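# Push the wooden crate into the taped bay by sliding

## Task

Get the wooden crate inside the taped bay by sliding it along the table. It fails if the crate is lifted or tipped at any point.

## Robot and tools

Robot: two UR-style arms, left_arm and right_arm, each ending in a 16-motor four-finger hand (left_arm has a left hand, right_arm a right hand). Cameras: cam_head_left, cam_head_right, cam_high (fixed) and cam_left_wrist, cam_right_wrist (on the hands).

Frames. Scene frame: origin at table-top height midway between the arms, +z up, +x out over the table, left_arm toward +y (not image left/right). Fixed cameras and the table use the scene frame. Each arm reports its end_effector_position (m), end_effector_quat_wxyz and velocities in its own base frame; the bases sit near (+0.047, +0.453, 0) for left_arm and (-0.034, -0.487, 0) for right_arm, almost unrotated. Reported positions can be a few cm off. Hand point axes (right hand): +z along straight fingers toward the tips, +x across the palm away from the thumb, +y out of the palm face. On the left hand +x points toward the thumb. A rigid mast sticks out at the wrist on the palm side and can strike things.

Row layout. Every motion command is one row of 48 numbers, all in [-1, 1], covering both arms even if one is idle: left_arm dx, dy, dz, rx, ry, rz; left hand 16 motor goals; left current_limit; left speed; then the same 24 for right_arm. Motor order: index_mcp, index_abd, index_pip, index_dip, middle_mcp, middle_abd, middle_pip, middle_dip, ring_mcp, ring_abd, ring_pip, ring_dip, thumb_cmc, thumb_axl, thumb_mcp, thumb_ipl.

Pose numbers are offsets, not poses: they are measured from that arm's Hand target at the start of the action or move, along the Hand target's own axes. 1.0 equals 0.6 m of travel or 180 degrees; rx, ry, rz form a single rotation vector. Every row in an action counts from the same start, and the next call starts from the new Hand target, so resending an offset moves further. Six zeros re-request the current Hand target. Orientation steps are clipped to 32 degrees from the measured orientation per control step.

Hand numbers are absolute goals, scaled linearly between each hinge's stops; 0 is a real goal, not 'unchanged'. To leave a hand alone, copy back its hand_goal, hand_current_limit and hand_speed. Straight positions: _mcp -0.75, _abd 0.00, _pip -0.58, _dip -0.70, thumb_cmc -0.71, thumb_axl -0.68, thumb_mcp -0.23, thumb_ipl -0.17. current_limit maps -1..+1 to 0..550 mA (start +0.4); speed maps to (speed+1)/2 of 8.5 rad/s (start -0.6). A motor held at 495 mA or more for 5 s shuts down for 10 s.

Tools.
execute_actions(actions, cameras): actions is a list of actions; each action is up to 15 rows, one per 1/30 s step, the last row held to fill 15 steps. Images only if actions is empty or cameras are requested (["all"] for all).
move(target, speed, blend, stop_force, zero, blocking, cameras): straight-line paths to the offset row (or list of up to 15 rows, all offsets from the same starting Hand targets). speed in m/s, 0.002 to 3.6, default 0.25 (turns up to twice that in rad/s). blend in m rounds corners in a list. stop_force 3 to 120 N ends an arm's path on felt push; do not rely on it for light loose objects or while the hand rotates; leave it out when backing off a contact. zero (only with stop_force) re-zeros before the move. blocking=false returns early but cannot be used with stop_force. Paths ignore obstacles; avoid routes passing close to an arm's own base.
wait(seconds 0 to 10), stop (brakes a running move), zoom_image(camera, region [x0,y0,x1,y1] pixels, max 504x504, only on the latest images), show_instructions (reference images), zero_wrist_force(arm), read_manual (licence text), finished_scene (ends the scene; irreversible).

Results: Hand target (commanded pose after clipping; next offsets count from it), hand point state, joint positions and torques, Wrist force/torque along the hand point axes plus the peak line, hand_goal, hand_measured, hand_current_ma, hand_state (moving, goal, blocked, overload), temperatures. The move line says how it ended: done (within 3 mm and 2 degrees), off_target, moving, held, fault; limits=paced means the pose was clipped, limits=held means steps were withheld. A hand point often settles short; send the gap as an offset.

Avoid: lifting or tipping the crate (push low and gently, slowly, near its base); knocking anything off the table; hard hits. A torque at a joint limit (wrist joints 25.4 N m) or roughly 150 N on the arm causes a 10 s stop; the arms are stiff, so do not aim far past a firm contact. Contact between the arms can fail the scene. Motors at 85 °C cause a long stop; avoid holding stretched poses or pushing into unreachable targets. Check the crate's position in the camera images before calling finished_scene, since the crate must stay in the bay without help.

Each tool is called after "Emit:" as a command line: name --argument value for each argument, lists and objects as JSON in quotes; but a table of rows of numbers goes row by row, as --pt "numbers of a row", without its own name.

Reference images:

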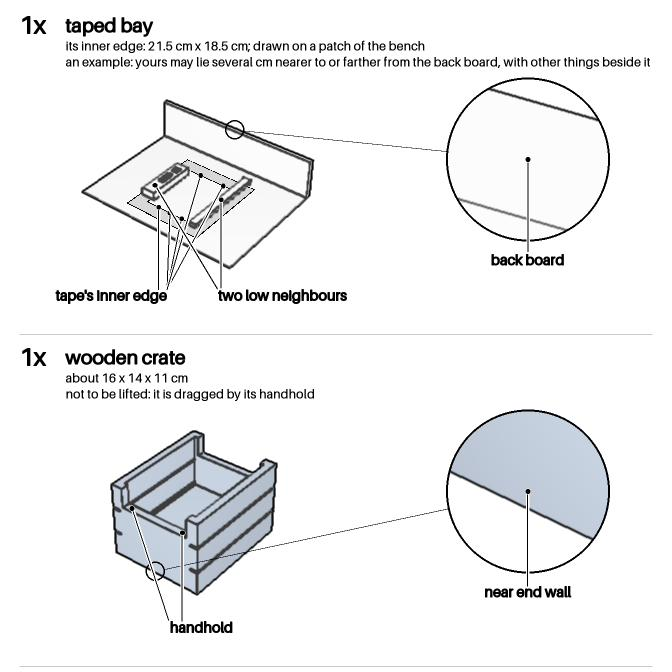

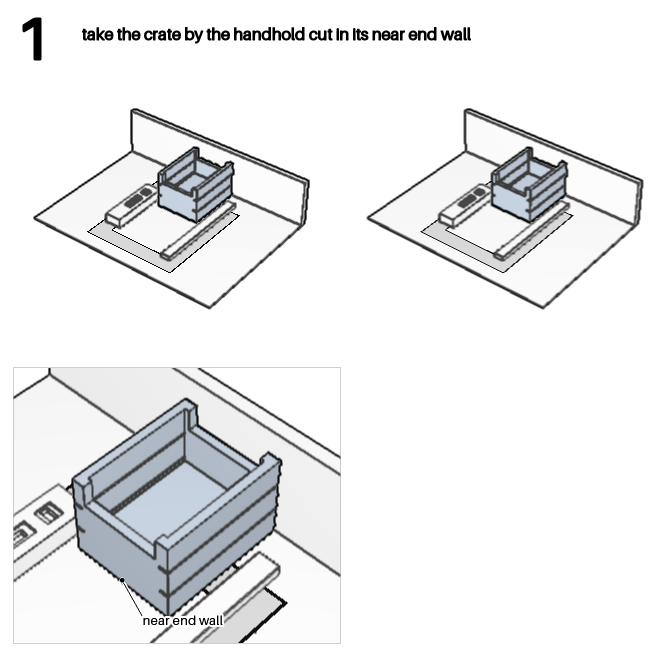

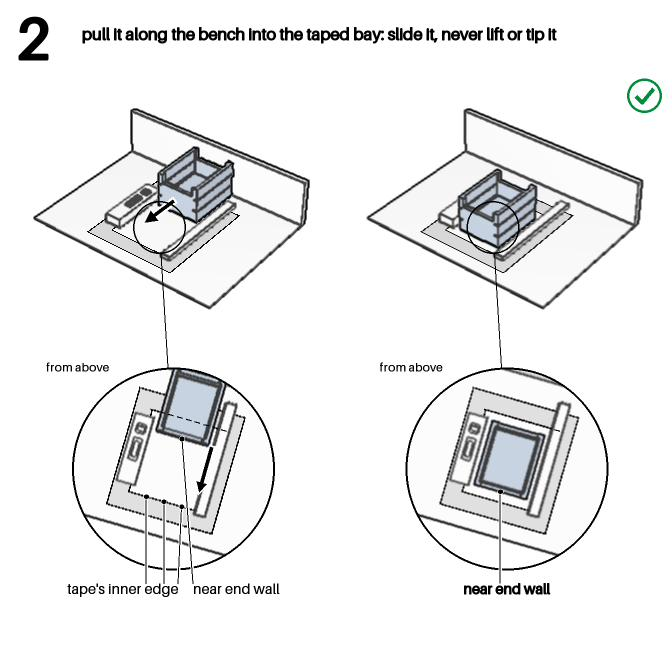

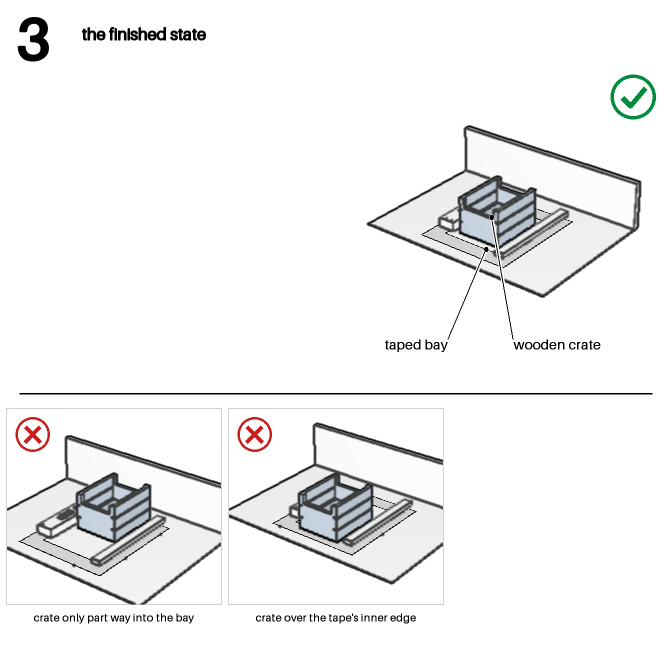

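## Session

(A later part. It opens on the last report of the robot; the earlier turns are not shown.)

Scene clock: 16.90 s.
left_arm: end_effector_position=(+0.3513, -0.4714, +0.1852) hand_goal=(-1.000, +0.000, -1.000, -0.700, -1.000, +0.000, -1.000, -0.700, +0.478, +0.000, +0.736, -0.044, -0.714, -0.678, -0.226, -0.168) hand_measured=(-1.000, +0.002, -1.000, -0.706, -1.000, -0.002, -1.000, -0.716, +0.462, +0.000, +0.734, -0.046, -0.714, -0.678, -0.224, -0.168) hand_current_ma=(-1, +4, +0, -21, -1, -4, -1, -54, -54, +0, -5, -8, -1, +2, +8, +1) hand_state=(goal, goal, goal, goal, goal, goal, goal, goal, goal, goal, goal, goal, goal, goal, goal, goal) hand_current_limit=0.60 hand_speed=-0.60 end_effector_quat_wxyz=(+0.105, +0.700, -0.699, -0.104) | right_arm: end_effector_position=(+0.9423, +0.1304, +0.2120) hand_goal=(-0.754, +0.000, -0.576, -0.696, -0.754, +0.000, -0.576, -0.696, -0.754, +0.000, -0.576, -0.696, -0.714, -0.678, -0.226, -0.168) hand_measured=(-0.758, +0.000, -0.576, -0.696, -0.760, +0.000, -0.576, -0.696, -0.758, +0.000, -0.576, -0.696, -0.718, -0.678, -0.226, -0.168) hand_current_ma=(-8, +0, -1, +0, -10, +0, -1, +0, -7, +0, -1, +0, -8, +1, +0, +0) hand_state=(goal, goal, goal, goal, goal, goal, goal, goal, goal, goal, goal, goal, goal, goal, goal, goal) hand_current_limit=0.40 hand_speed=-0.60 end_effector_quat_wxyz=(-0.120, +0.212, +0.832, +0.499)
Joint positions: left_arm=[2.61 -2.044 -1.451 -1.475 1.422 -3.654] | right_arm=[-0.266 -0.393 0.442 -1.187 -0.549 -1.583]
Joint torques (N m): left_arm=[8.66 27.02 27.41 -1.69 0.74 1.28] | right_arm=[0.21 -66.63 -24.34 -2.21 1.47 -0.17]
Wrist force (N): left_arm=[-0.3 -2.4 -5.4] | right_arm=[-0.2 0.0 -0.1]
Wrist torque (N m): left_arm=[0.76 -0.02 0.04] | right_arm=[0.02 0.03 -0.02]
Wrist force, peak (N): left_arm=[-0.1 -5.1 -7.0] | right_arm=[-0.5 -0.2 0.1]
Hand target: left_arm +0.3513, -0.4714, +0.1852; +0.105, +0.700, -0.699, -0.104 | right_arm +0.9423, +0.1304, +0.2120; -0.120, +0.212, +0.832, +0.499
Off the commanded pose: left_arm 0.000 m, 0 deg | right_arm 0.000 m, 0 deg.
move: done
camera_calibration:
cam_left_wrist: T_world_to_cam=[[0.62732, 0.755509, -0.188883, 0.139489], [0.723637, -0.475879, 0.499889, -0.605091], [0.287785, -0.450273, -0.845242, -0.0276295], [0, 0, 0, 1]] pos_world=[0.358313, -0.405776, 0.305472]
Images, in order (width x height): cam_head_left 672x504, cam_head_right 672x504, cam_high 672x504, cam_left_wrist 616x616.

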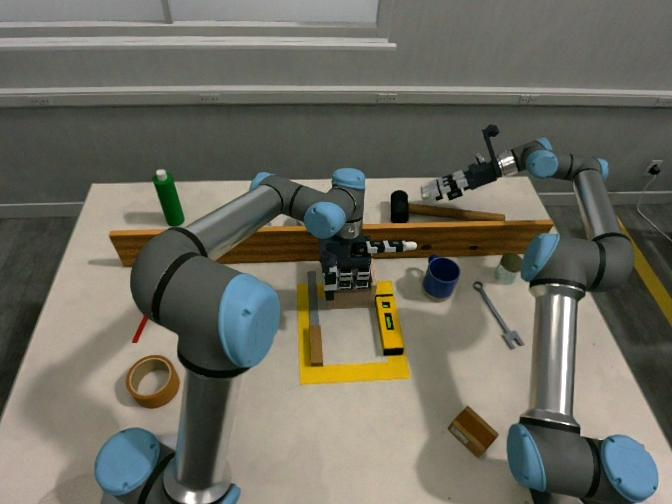

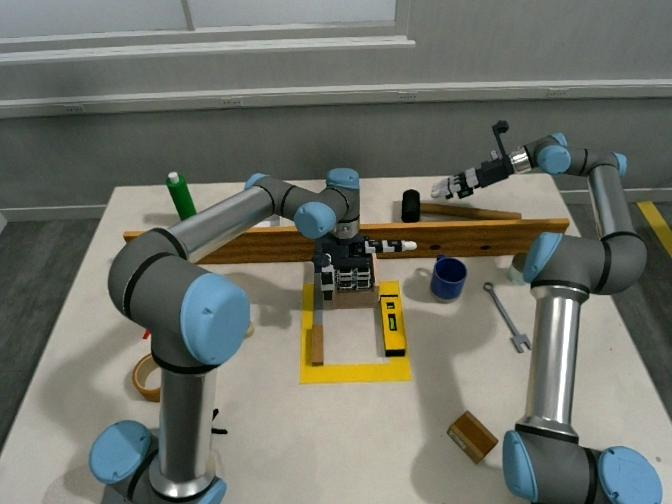

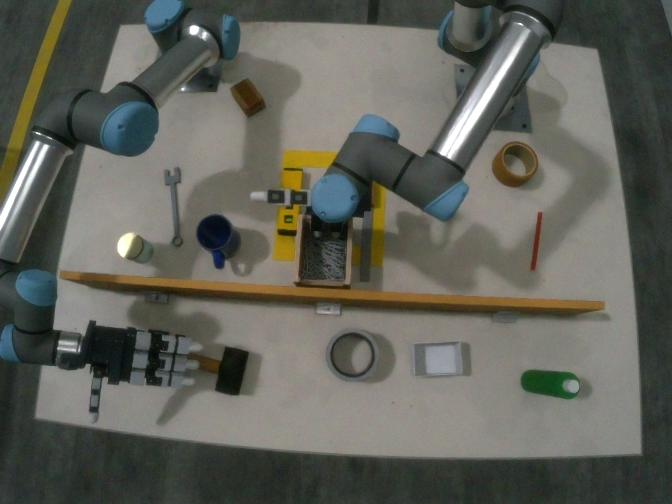

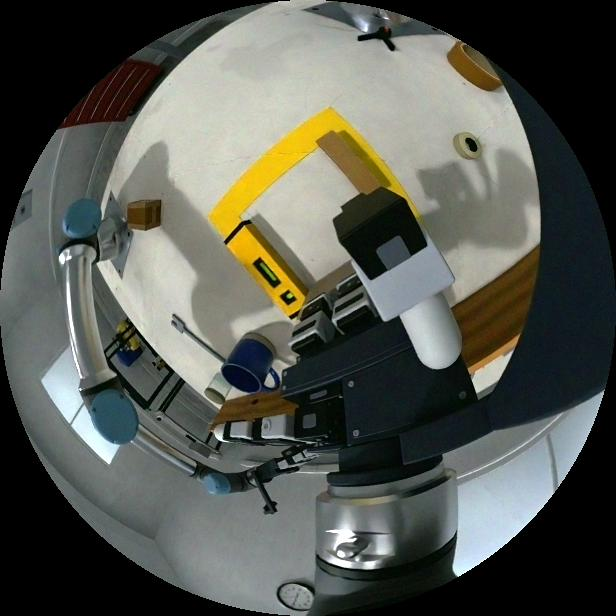

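Emit:
move --target '[-0.0133,0.0558,0.0170,0,0,0,-1,0,-1,-0.70,-1,0,-1,-0.70,0.479,0,0.737,-0.043,-0.714,-0.678,-0.226,-0.168,0.6,-0.6,0,0,0,0,0,0,-0.754,0,-0.576,-0.696,-0.754,0,-0.576,-0.696,-0.754,0,-0.576,-0.696,-0.714,-0.678,-0.226,-0.168,0.4,-0.6]' --speed 0.04 --stop_force 30 --cameras '["cam_head_left","cam_head_right","cam_high"]'

Emit:
zoom_image --camera "cam_head_right" --region '[290, 240, 420, 370]'

Emit:
zoom_image --camera "cam_head_left" --region '[290, 240, 420, 370]'

Emit:
zoom_image --camera "cam_high" --region '[230, 140, 400, 310]'

Scene clock: 19.43 s.
left_arm: end_effector_position=(+0.3163, -0.4635, +0.1852) hand_goal=(-1.000, +0.000, -1.000, -0.700, -1.000, +0.000, -1.000, -0.700, +0.478, +0.000, +0.736, -0.044, -0.714, -0.678, -0.226, -0.168) hand_measured=(-1.000, +0.000, -1.000, -0.706, -1.000, -0.004, -1.000, -0.714, +0.462, +0.000, +0.734, -0.046, -0.714, -0.678, -0.224, -0.168) hand_current_ma=(-1, -1, +0, -18, -1, -9, -1, -48, -54, +0, -5, -8, -1, +2, +8, +1) hand_state=(goal, goal, goal, goal, goal, goal, goal, goal, goal, goal, goal, goal, goal, goal, goal, goal) hand_current_limit=0.60 hand_speed=-0.60 end_effector_quat_wxyz=(+0.105, +0.700, -0.699, -0.104) | right_arm: end_effector_position=(+0.9423, +0.1304, +0.2120) hand_goal=(-0.754, +0.000, -0.576, -0.696, -0.754, +0.000, -0.576, -0.696, -0.754, +0.000, -0.576, -0.696, -0.714, -0.678, -0.226, -0.168) hand_measured=(-0.758, +0.000, -0.576, -0.696, -0.760, +0.000, -0.576, -0.696, -0.758, +0.000, -0.576, -0.696, -0.718, -0.678, -0.226, -0.168) hand_current_ma=(-8, +0, -1, +0, -10, +0, -1, +0, -7, +0, -1, +0, -8, +1, +0, +0) hand_state=(goal, goal, goal, goal, goal, goal, goal, goal, goal, goal, goal, goal, goal, goal, goal, goal) hand_current_limit=0.40 hand_speed=-0.60 end_effector_quat_wxyz=(-0.120, +0.212, +0.832, +0.499)
Joint positions: left_arm=[2.592 -1.974 -1.556 -1.437 1.417 -3.672] | right_arm=[-0.266 -0.393 0.442 -1.187 -0.549 -1.583]
Joint torques (N m): left_arm=[9.35 25.33 28.45 -1.15 0.34 1.3] | right_arm=[0.76 -67.4 -24.7 -2.18 1.61 -0.26]
Wrist force (N): left_arm=[0.0 -1.9 -1.8] | right_arm=[-0.2 -0.2 0.0]
Wrist torque (N m): left_arm=[0.44 0.04 0.09] | right_arm=[0.00 0.02 -0.01]
Wrist force, peak (N): left_arm=[1.8 -8.0 -6.4] | right_arm=[-0.5 -0.3 -0.1]
Hand target: left_arm +0.3163, -0.4635, +0.1852; +0.105, +0.700, -0.699, -0.104 | right_arm +0.9423, +0.1304, +0.2120; -0.120, +0.212, +0.832, +0.499
Off the commanded pose: left_arm 0.000 m, 0 deg | right_arm 0.000 m, 0 deg.
move: done
Images, in order (width x height): cam_head_left 672x504, cam_head_right 672x504, cam_high 672x504.

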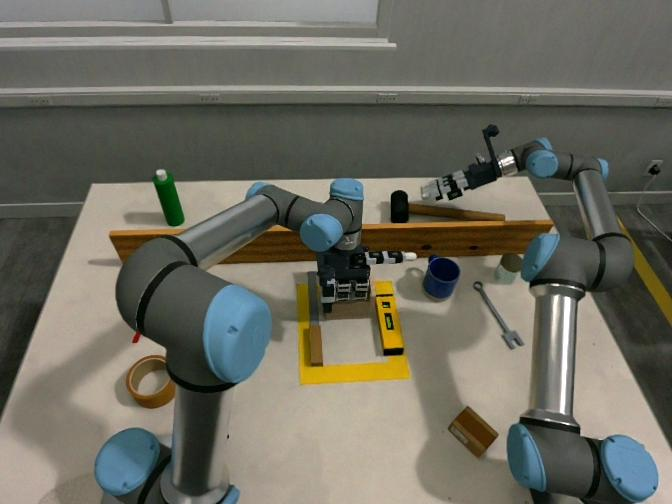

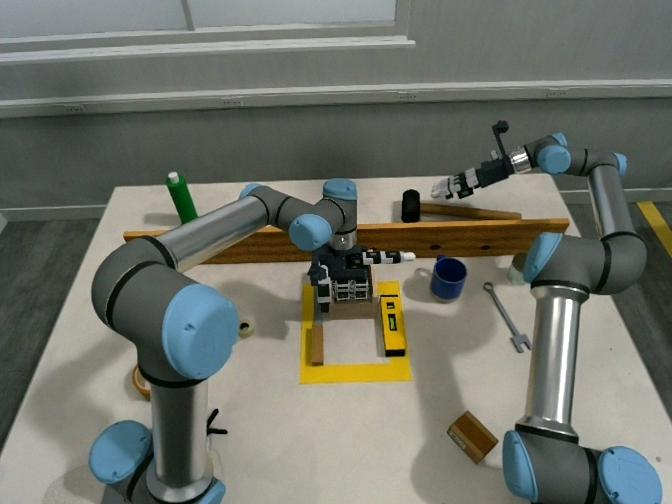

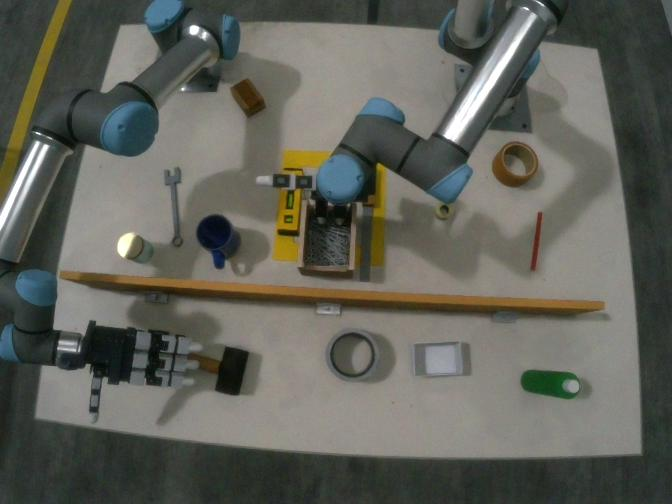

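Scaled by 3.877 from the camera's 672x504 image, which has a finer 960x720 frame.

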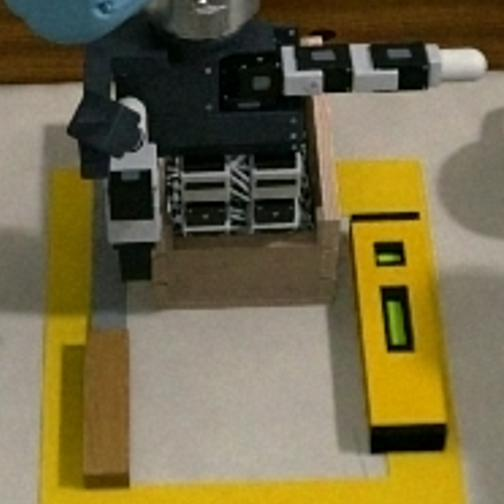

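Scaled by 3.877 from the camera's 672x504 image, which has a finer 960x720 frame.

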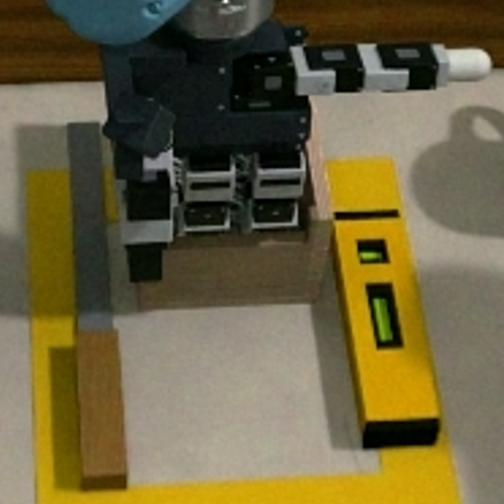

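Scaled by 2.965 from the camera's 672x504 image, which has a finer 960x720 frame.

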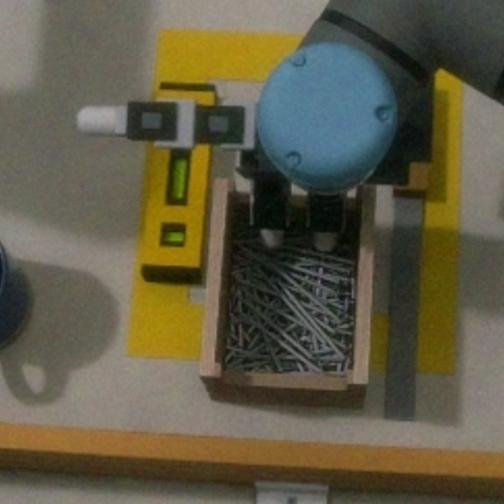

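Emit:
move --target '[0,0.1713,0.0523,0,0,0,-1,0,-1,-0.70,-1,0,-1,-0.70,0.479,0,0.737,-0.043,-0.714,-0.678,-0.226,-0.168,0.6,-0.6,0,0,0,0,0,0,-0.754,0,-0.576,-0.696,-0.754,0,-0.576,-0.696,-0.754,0,-0.576,-0.696,-0.714,-0.678,-0.226,-0.168,0.4,-0.6]' --speed 0.05 --stop_force 30 --cameras '["cam_head_left","cam_head_right","cam_high"]'

Emit:
zoom_image --camera "cam_head_right" --region '[290, 270, 420, 400]'

Emit:
zoom_image --camera "cam_head_left" --region '[290, 270, 420, 400]'

Emit:
zoom_image --camera "cam_high" --region '[230, 140, 400, 310]'

Scene clock: 23.50 s.
left_arm: end_effector_position=(+0.2088, -0.4635, +0.1852) hand_goal=(-1.000, +0.000, -1.000, -0.700, -1.000, +0.000, -1.000, -0.700, +0.478, +0.000, +0.736, -0.044, -0.714, -0.678, -0.226, -0.168) hand_measured=(-1.000, +0.002, -1.000, -0.706, -1.000, -0.002, -1.000, -0.710, +0.462, +0.000, +0.734, -0.046, -0.714, -0.678, -0.224, -0.168) hand_current_ma=(-1, +3, +0, -19, -1, -3, -1, -29, -54, +0, -5, -8, -2, +2, +8, +1) hand_state=(goal, goal, goal, goal, goal, goal, goal, goal, goal, goal, goal, goal, goal, goal, goal, goal) hand_current_limit=0.60 hand_speed=-0.60 end_effector_quat_wxyz=(+0.105, +0.700, -0.699, -0.104) | right_arm: end_effector_position=(+0.9423, +0.1304, +0.2120) hand_goal=(-0.754, +0.000, -0.576, -0.696, -0.754, +0.000, -0.576, -0.696, -0.754, +0.000, -0.576, -0.696, -0.714, -0.678, -0.226, -0.168) hand_measured=(-0.758, +0.000, -0.576, -0.696, -0.760, +0.000, -0.576, -0.696, -0.758, +0.000, -0.576, -0.696, -0.718, -0.678, -0.226, -0.168) hand_current_ma=(-8, +0, -1, +0, -10, +0, -1, +0, -7, +0, -1, +0, -8, +1, +0, +0) hand_state=(goal, goal, goal, goal, goal, goal, goal, goal, goal, goal, goal, goal, goal, goal, goal, goal) hand_current_limit=0.40 hand_speed=-0.60 end_effector_quat_wxyz=(-0.120, +0.212, +0.832, +0.499)
Joint positions: left_arm=[2.489 -1.813 -1.782 -1.355 1.392 -3.773] | right_arm=[-0.266 -0.393 0.442 -1.187 -0.549 -1.583]
Joint torques (N m): left_arm=[9.39 18.63 29.29 -1.21 1.73 1.36] | right_arm=[0.52 -67.87 -24.92 -2.2 1.72 -0.24]
Wrist force (N): left_arm=[0.0 -1.9 -1.8] | right_arm=[-0.3 -0.1 0.1]
Wrist torque (N m): left_arm=[0.35 0.07 0.01] | right_arm=[-0.01 0.02 -0.01]
Wrist force, peak (N): left_arm=[0.4 -8.6 -6.2] | right_arm=[-0.4 -0.4 -0.2]
Hand target: left_arm +0.2088, -0.4635, +0.1852; +0.105, +0.700, -0.699, -0.104 | right_arm +0.9423, +0.1304, +0.2120; -0.120, +0.212, +0.832, +0.499
Off the commanded pose: left_arm 0.000 m, 0 deg | right_arm 0.000 m, 0 deg.
move: done
Images, in order (width x height): cam_head_left 672x504, cam_head_right 672x504, cam_high 672x504.

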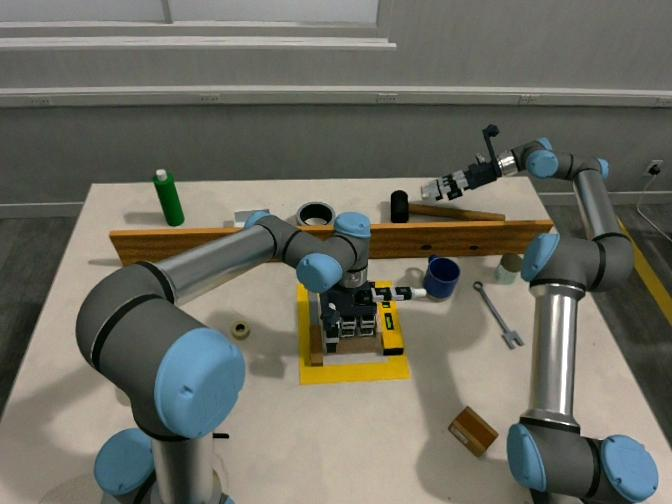

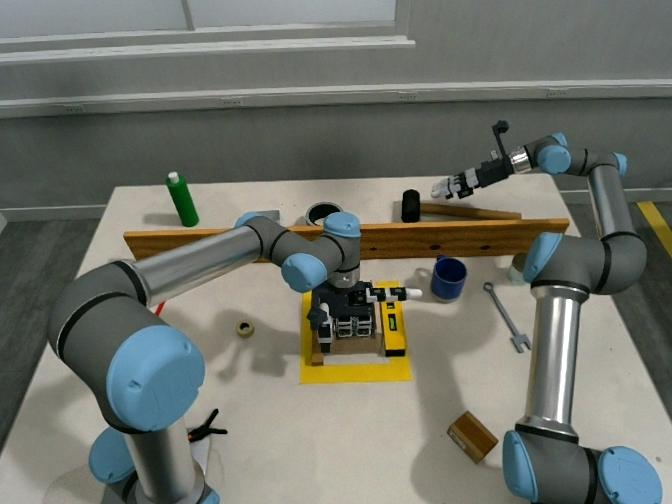

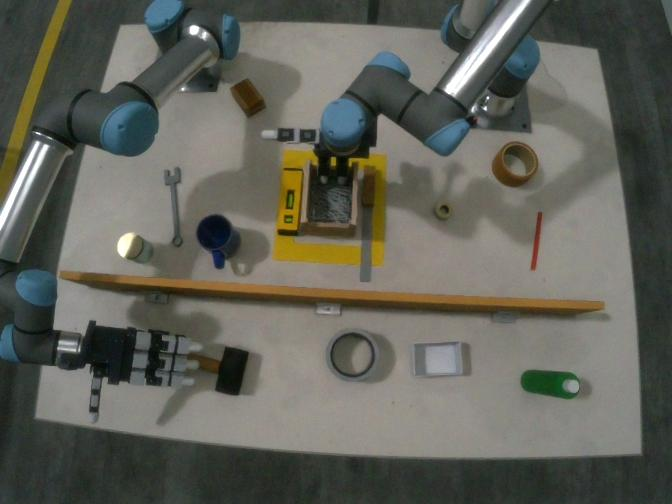

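Scaled by 3.877 from the camera's 672x504 image, which has a finer 960x720 frame.

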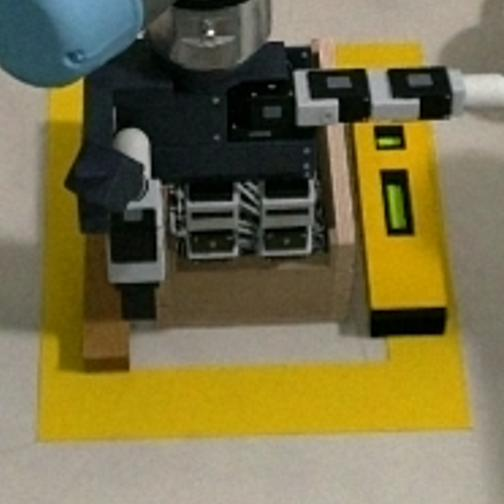

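Scaled by 3.877 from the camera's 672x504 image, which has a finer 960x720 frame.

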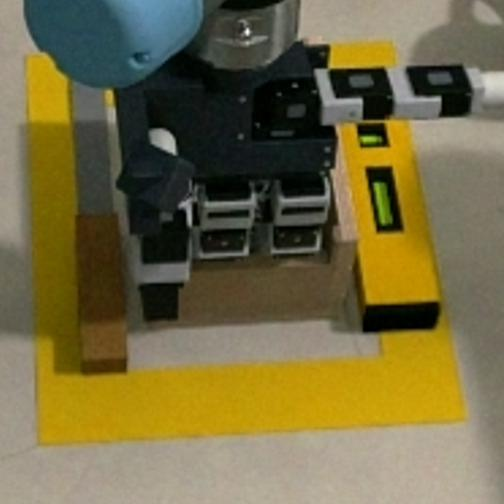

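Scaled by 2.965 from the camera's 672x504 image, which has a finer 960x720 frame.

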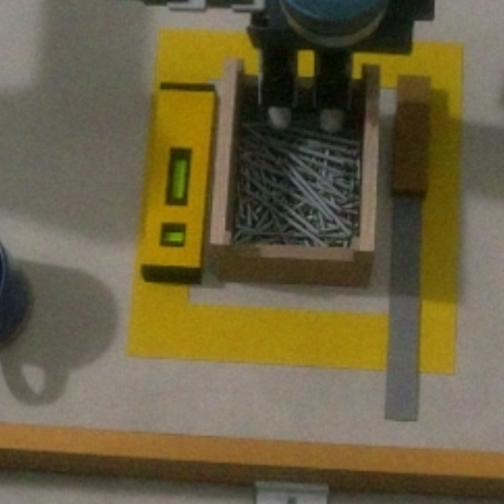

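Emit:
move --pt "0 -0.0239 -0.0073 0 0 0 -1 0 -1 -0.70 -1 0 -1 -0.70 0.479 0 0.737 -0.043 -0.714 -0.678 -0.226 -0.168 0.6 -0.6 0 0 0 0 0 0 -0.754 0 -0.576 -0.696 -0.754 0 -0.576 -0.696 -0.754 0 -0.576 -0.696 -0.714 -0.678 -0.226 -0.168 0.4 -0.6" --pt "0 0.0345 -0.1985 0 0 0 -1 0 -1 -0.70 -1 0 -1 -0.70 0.479 0 0.737 -0.043 -0.714 -0.678 -0.226 -0.168 0.6 -0.6 0 0 0 0 0 0 -0.754 0 -0.576 -0.696 -0.754 0 -0.576 -0.696 -0.754 0 -0.576 -0.696 -0.714 -0.678 -0.226 -0.168 0.4 -0.6" --speed '[0.04,0.12]' --blend '[0.002,0]' --cameras '["cam_head_left","cam_head_right","cam_high"]'

Emit:
zoom_image --camera "cam_head_right" --region '[290, 250, 420, 400]'

Emit:
zoom_image --camera "cam_high" --region '[230, 140, 400, 310]'

Scene clock: 25.93 s.
left_arm: end_effector_position=(+0.2238, -0.4635, +0.3052) hand_goal=(-1.000, +0.000, -1.000, -0.700, -1.000, +0.000, -1.000, -0.700, +0.478, +0.000, +0.736, -0.044, -0.714, -0.678, -0.226, -0.168) hand_measured=(-1.000, +0.002, -1.000, -0.702, -1.000, -0.002, -1.000, -0.704, +0.464, +0.000, +0.734, -0.046, -0.714, -0.678, -0.224, -0.168) hand_current_ma=(+1, +3, +0, -6, +1, -3, +0, -8, -51, +0, -5, -7, -2, +2, +8, +1) hand_state=(goal, goal, goal, goal, goal, goal, goal, goal, goal, goal, goal, goal, goal, goal, goal, goal) hand_current_limit=0.60 hand_speed=-0.60 end_effector_quat_wxyz=(+0.105, +0.700, -0.699, -0.104) | right_arm: end_effector_position=(+0.9423, +0.1304, +0.2120) hand_goal=(-0.754, +0.000, -0.576, -0.696, -0.754, +0.000, -0.576, -0.696, -0.754, +0.000, -0.576, -0.696, -0.714, -0.678, -0.226, -0.168) hand_measured=(-0.758, +0.000, -0.576, -0.696, -0.760, +0.000, -0.576, -0.696, -0.758, +0.000, -0.576, -0.696, -0.718, -0.678, -0.226, -0.168) hand_current_ma=(-8, +0, -1, +0, -10, +0, -1, +0, -7, +0, -1, +0, -8, +1, +0, +0) hand_state=(goal, goal, goal, goal, goal, goal, goal, goal, goal, goal, goal, goal, goal, goal, goal, goal) hand_current_limit=0.40 hand_speed=-0.60 end_effector_quat_wxyz=(-0.120, +0.212, +0.832, +0.499)
Joint positions: left_arm=[2.505 -1.751 -1.536 -1.666 1.396 -3.757] | right_arm=[-0.266 -0.393 0.442 -1.187 -0.549 -1.583]
Joint torques (N m): left_arm=[-3.91 18.8 19.18 2.55 1.51 1.08] | right_arm=[0.12 -67.54 -24.98 -2.31 1.68 -0.13]
Wrist force (N): left_arm=[-0.3 -0.2 -0.6] | right_arm=[0.1 0.1 -0.2]
Wrist torque (N m): left_arm=[0.00 0.04 -0.06] | right_arm=[0.03 -0.01 0.01]
Wrist force, peak (N): left_arm=[-0.4 -0.9 -3.4] | right_arm=[-0.6 -0.2 0.0]
Hand target: left_arm +0.2238, -0.4635, +0.3051; +0.105, +0.700, -0.699, -0.104 | right_arm +0.9423, +0.1304, +0.2120; -0.120, +0.212, +0.832, +0.499
Off the commanded pose: left_arm 0.000 m, 0 deg | right_arm 0.000 m, 0 deg.
move: done
Images, in order (width x height): cam_head_left 672x504, cam_head_right 672x504, cam_high 672x504.

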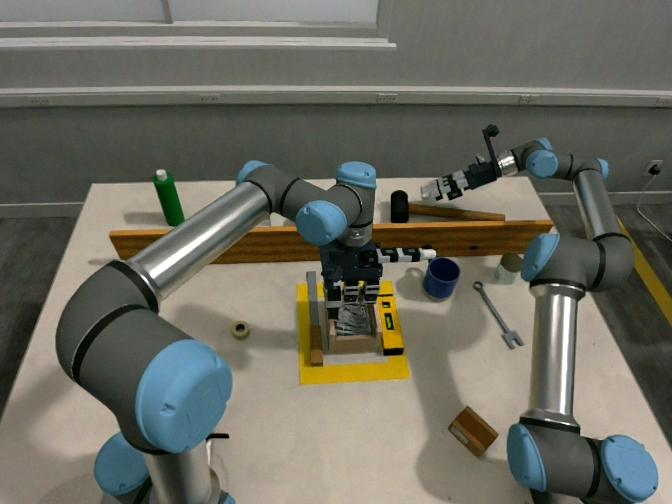

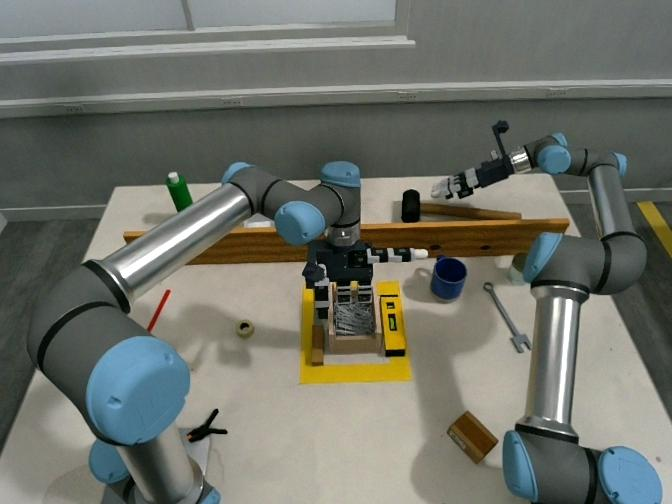

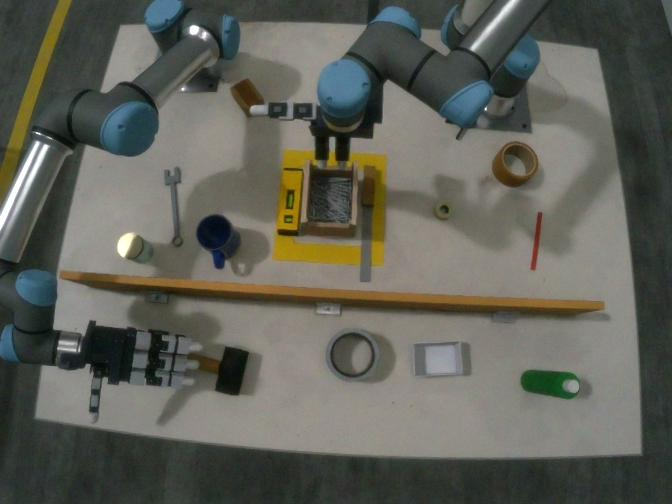

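Scaled by 3.360 from the camera's 672x504 image, which has a finer 960x720 frame.

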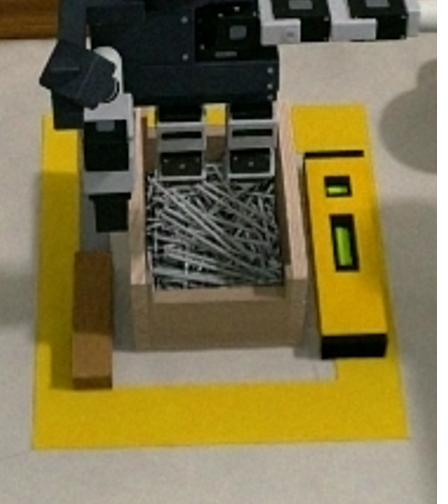

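Scaled by 2.965 from the camera's 672x504 image, which has a finer 960x720 frame.

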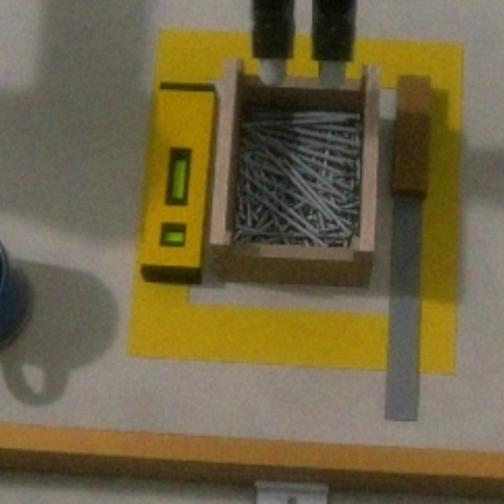

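Emit:
finished_scene

The scene is finished: the task was done.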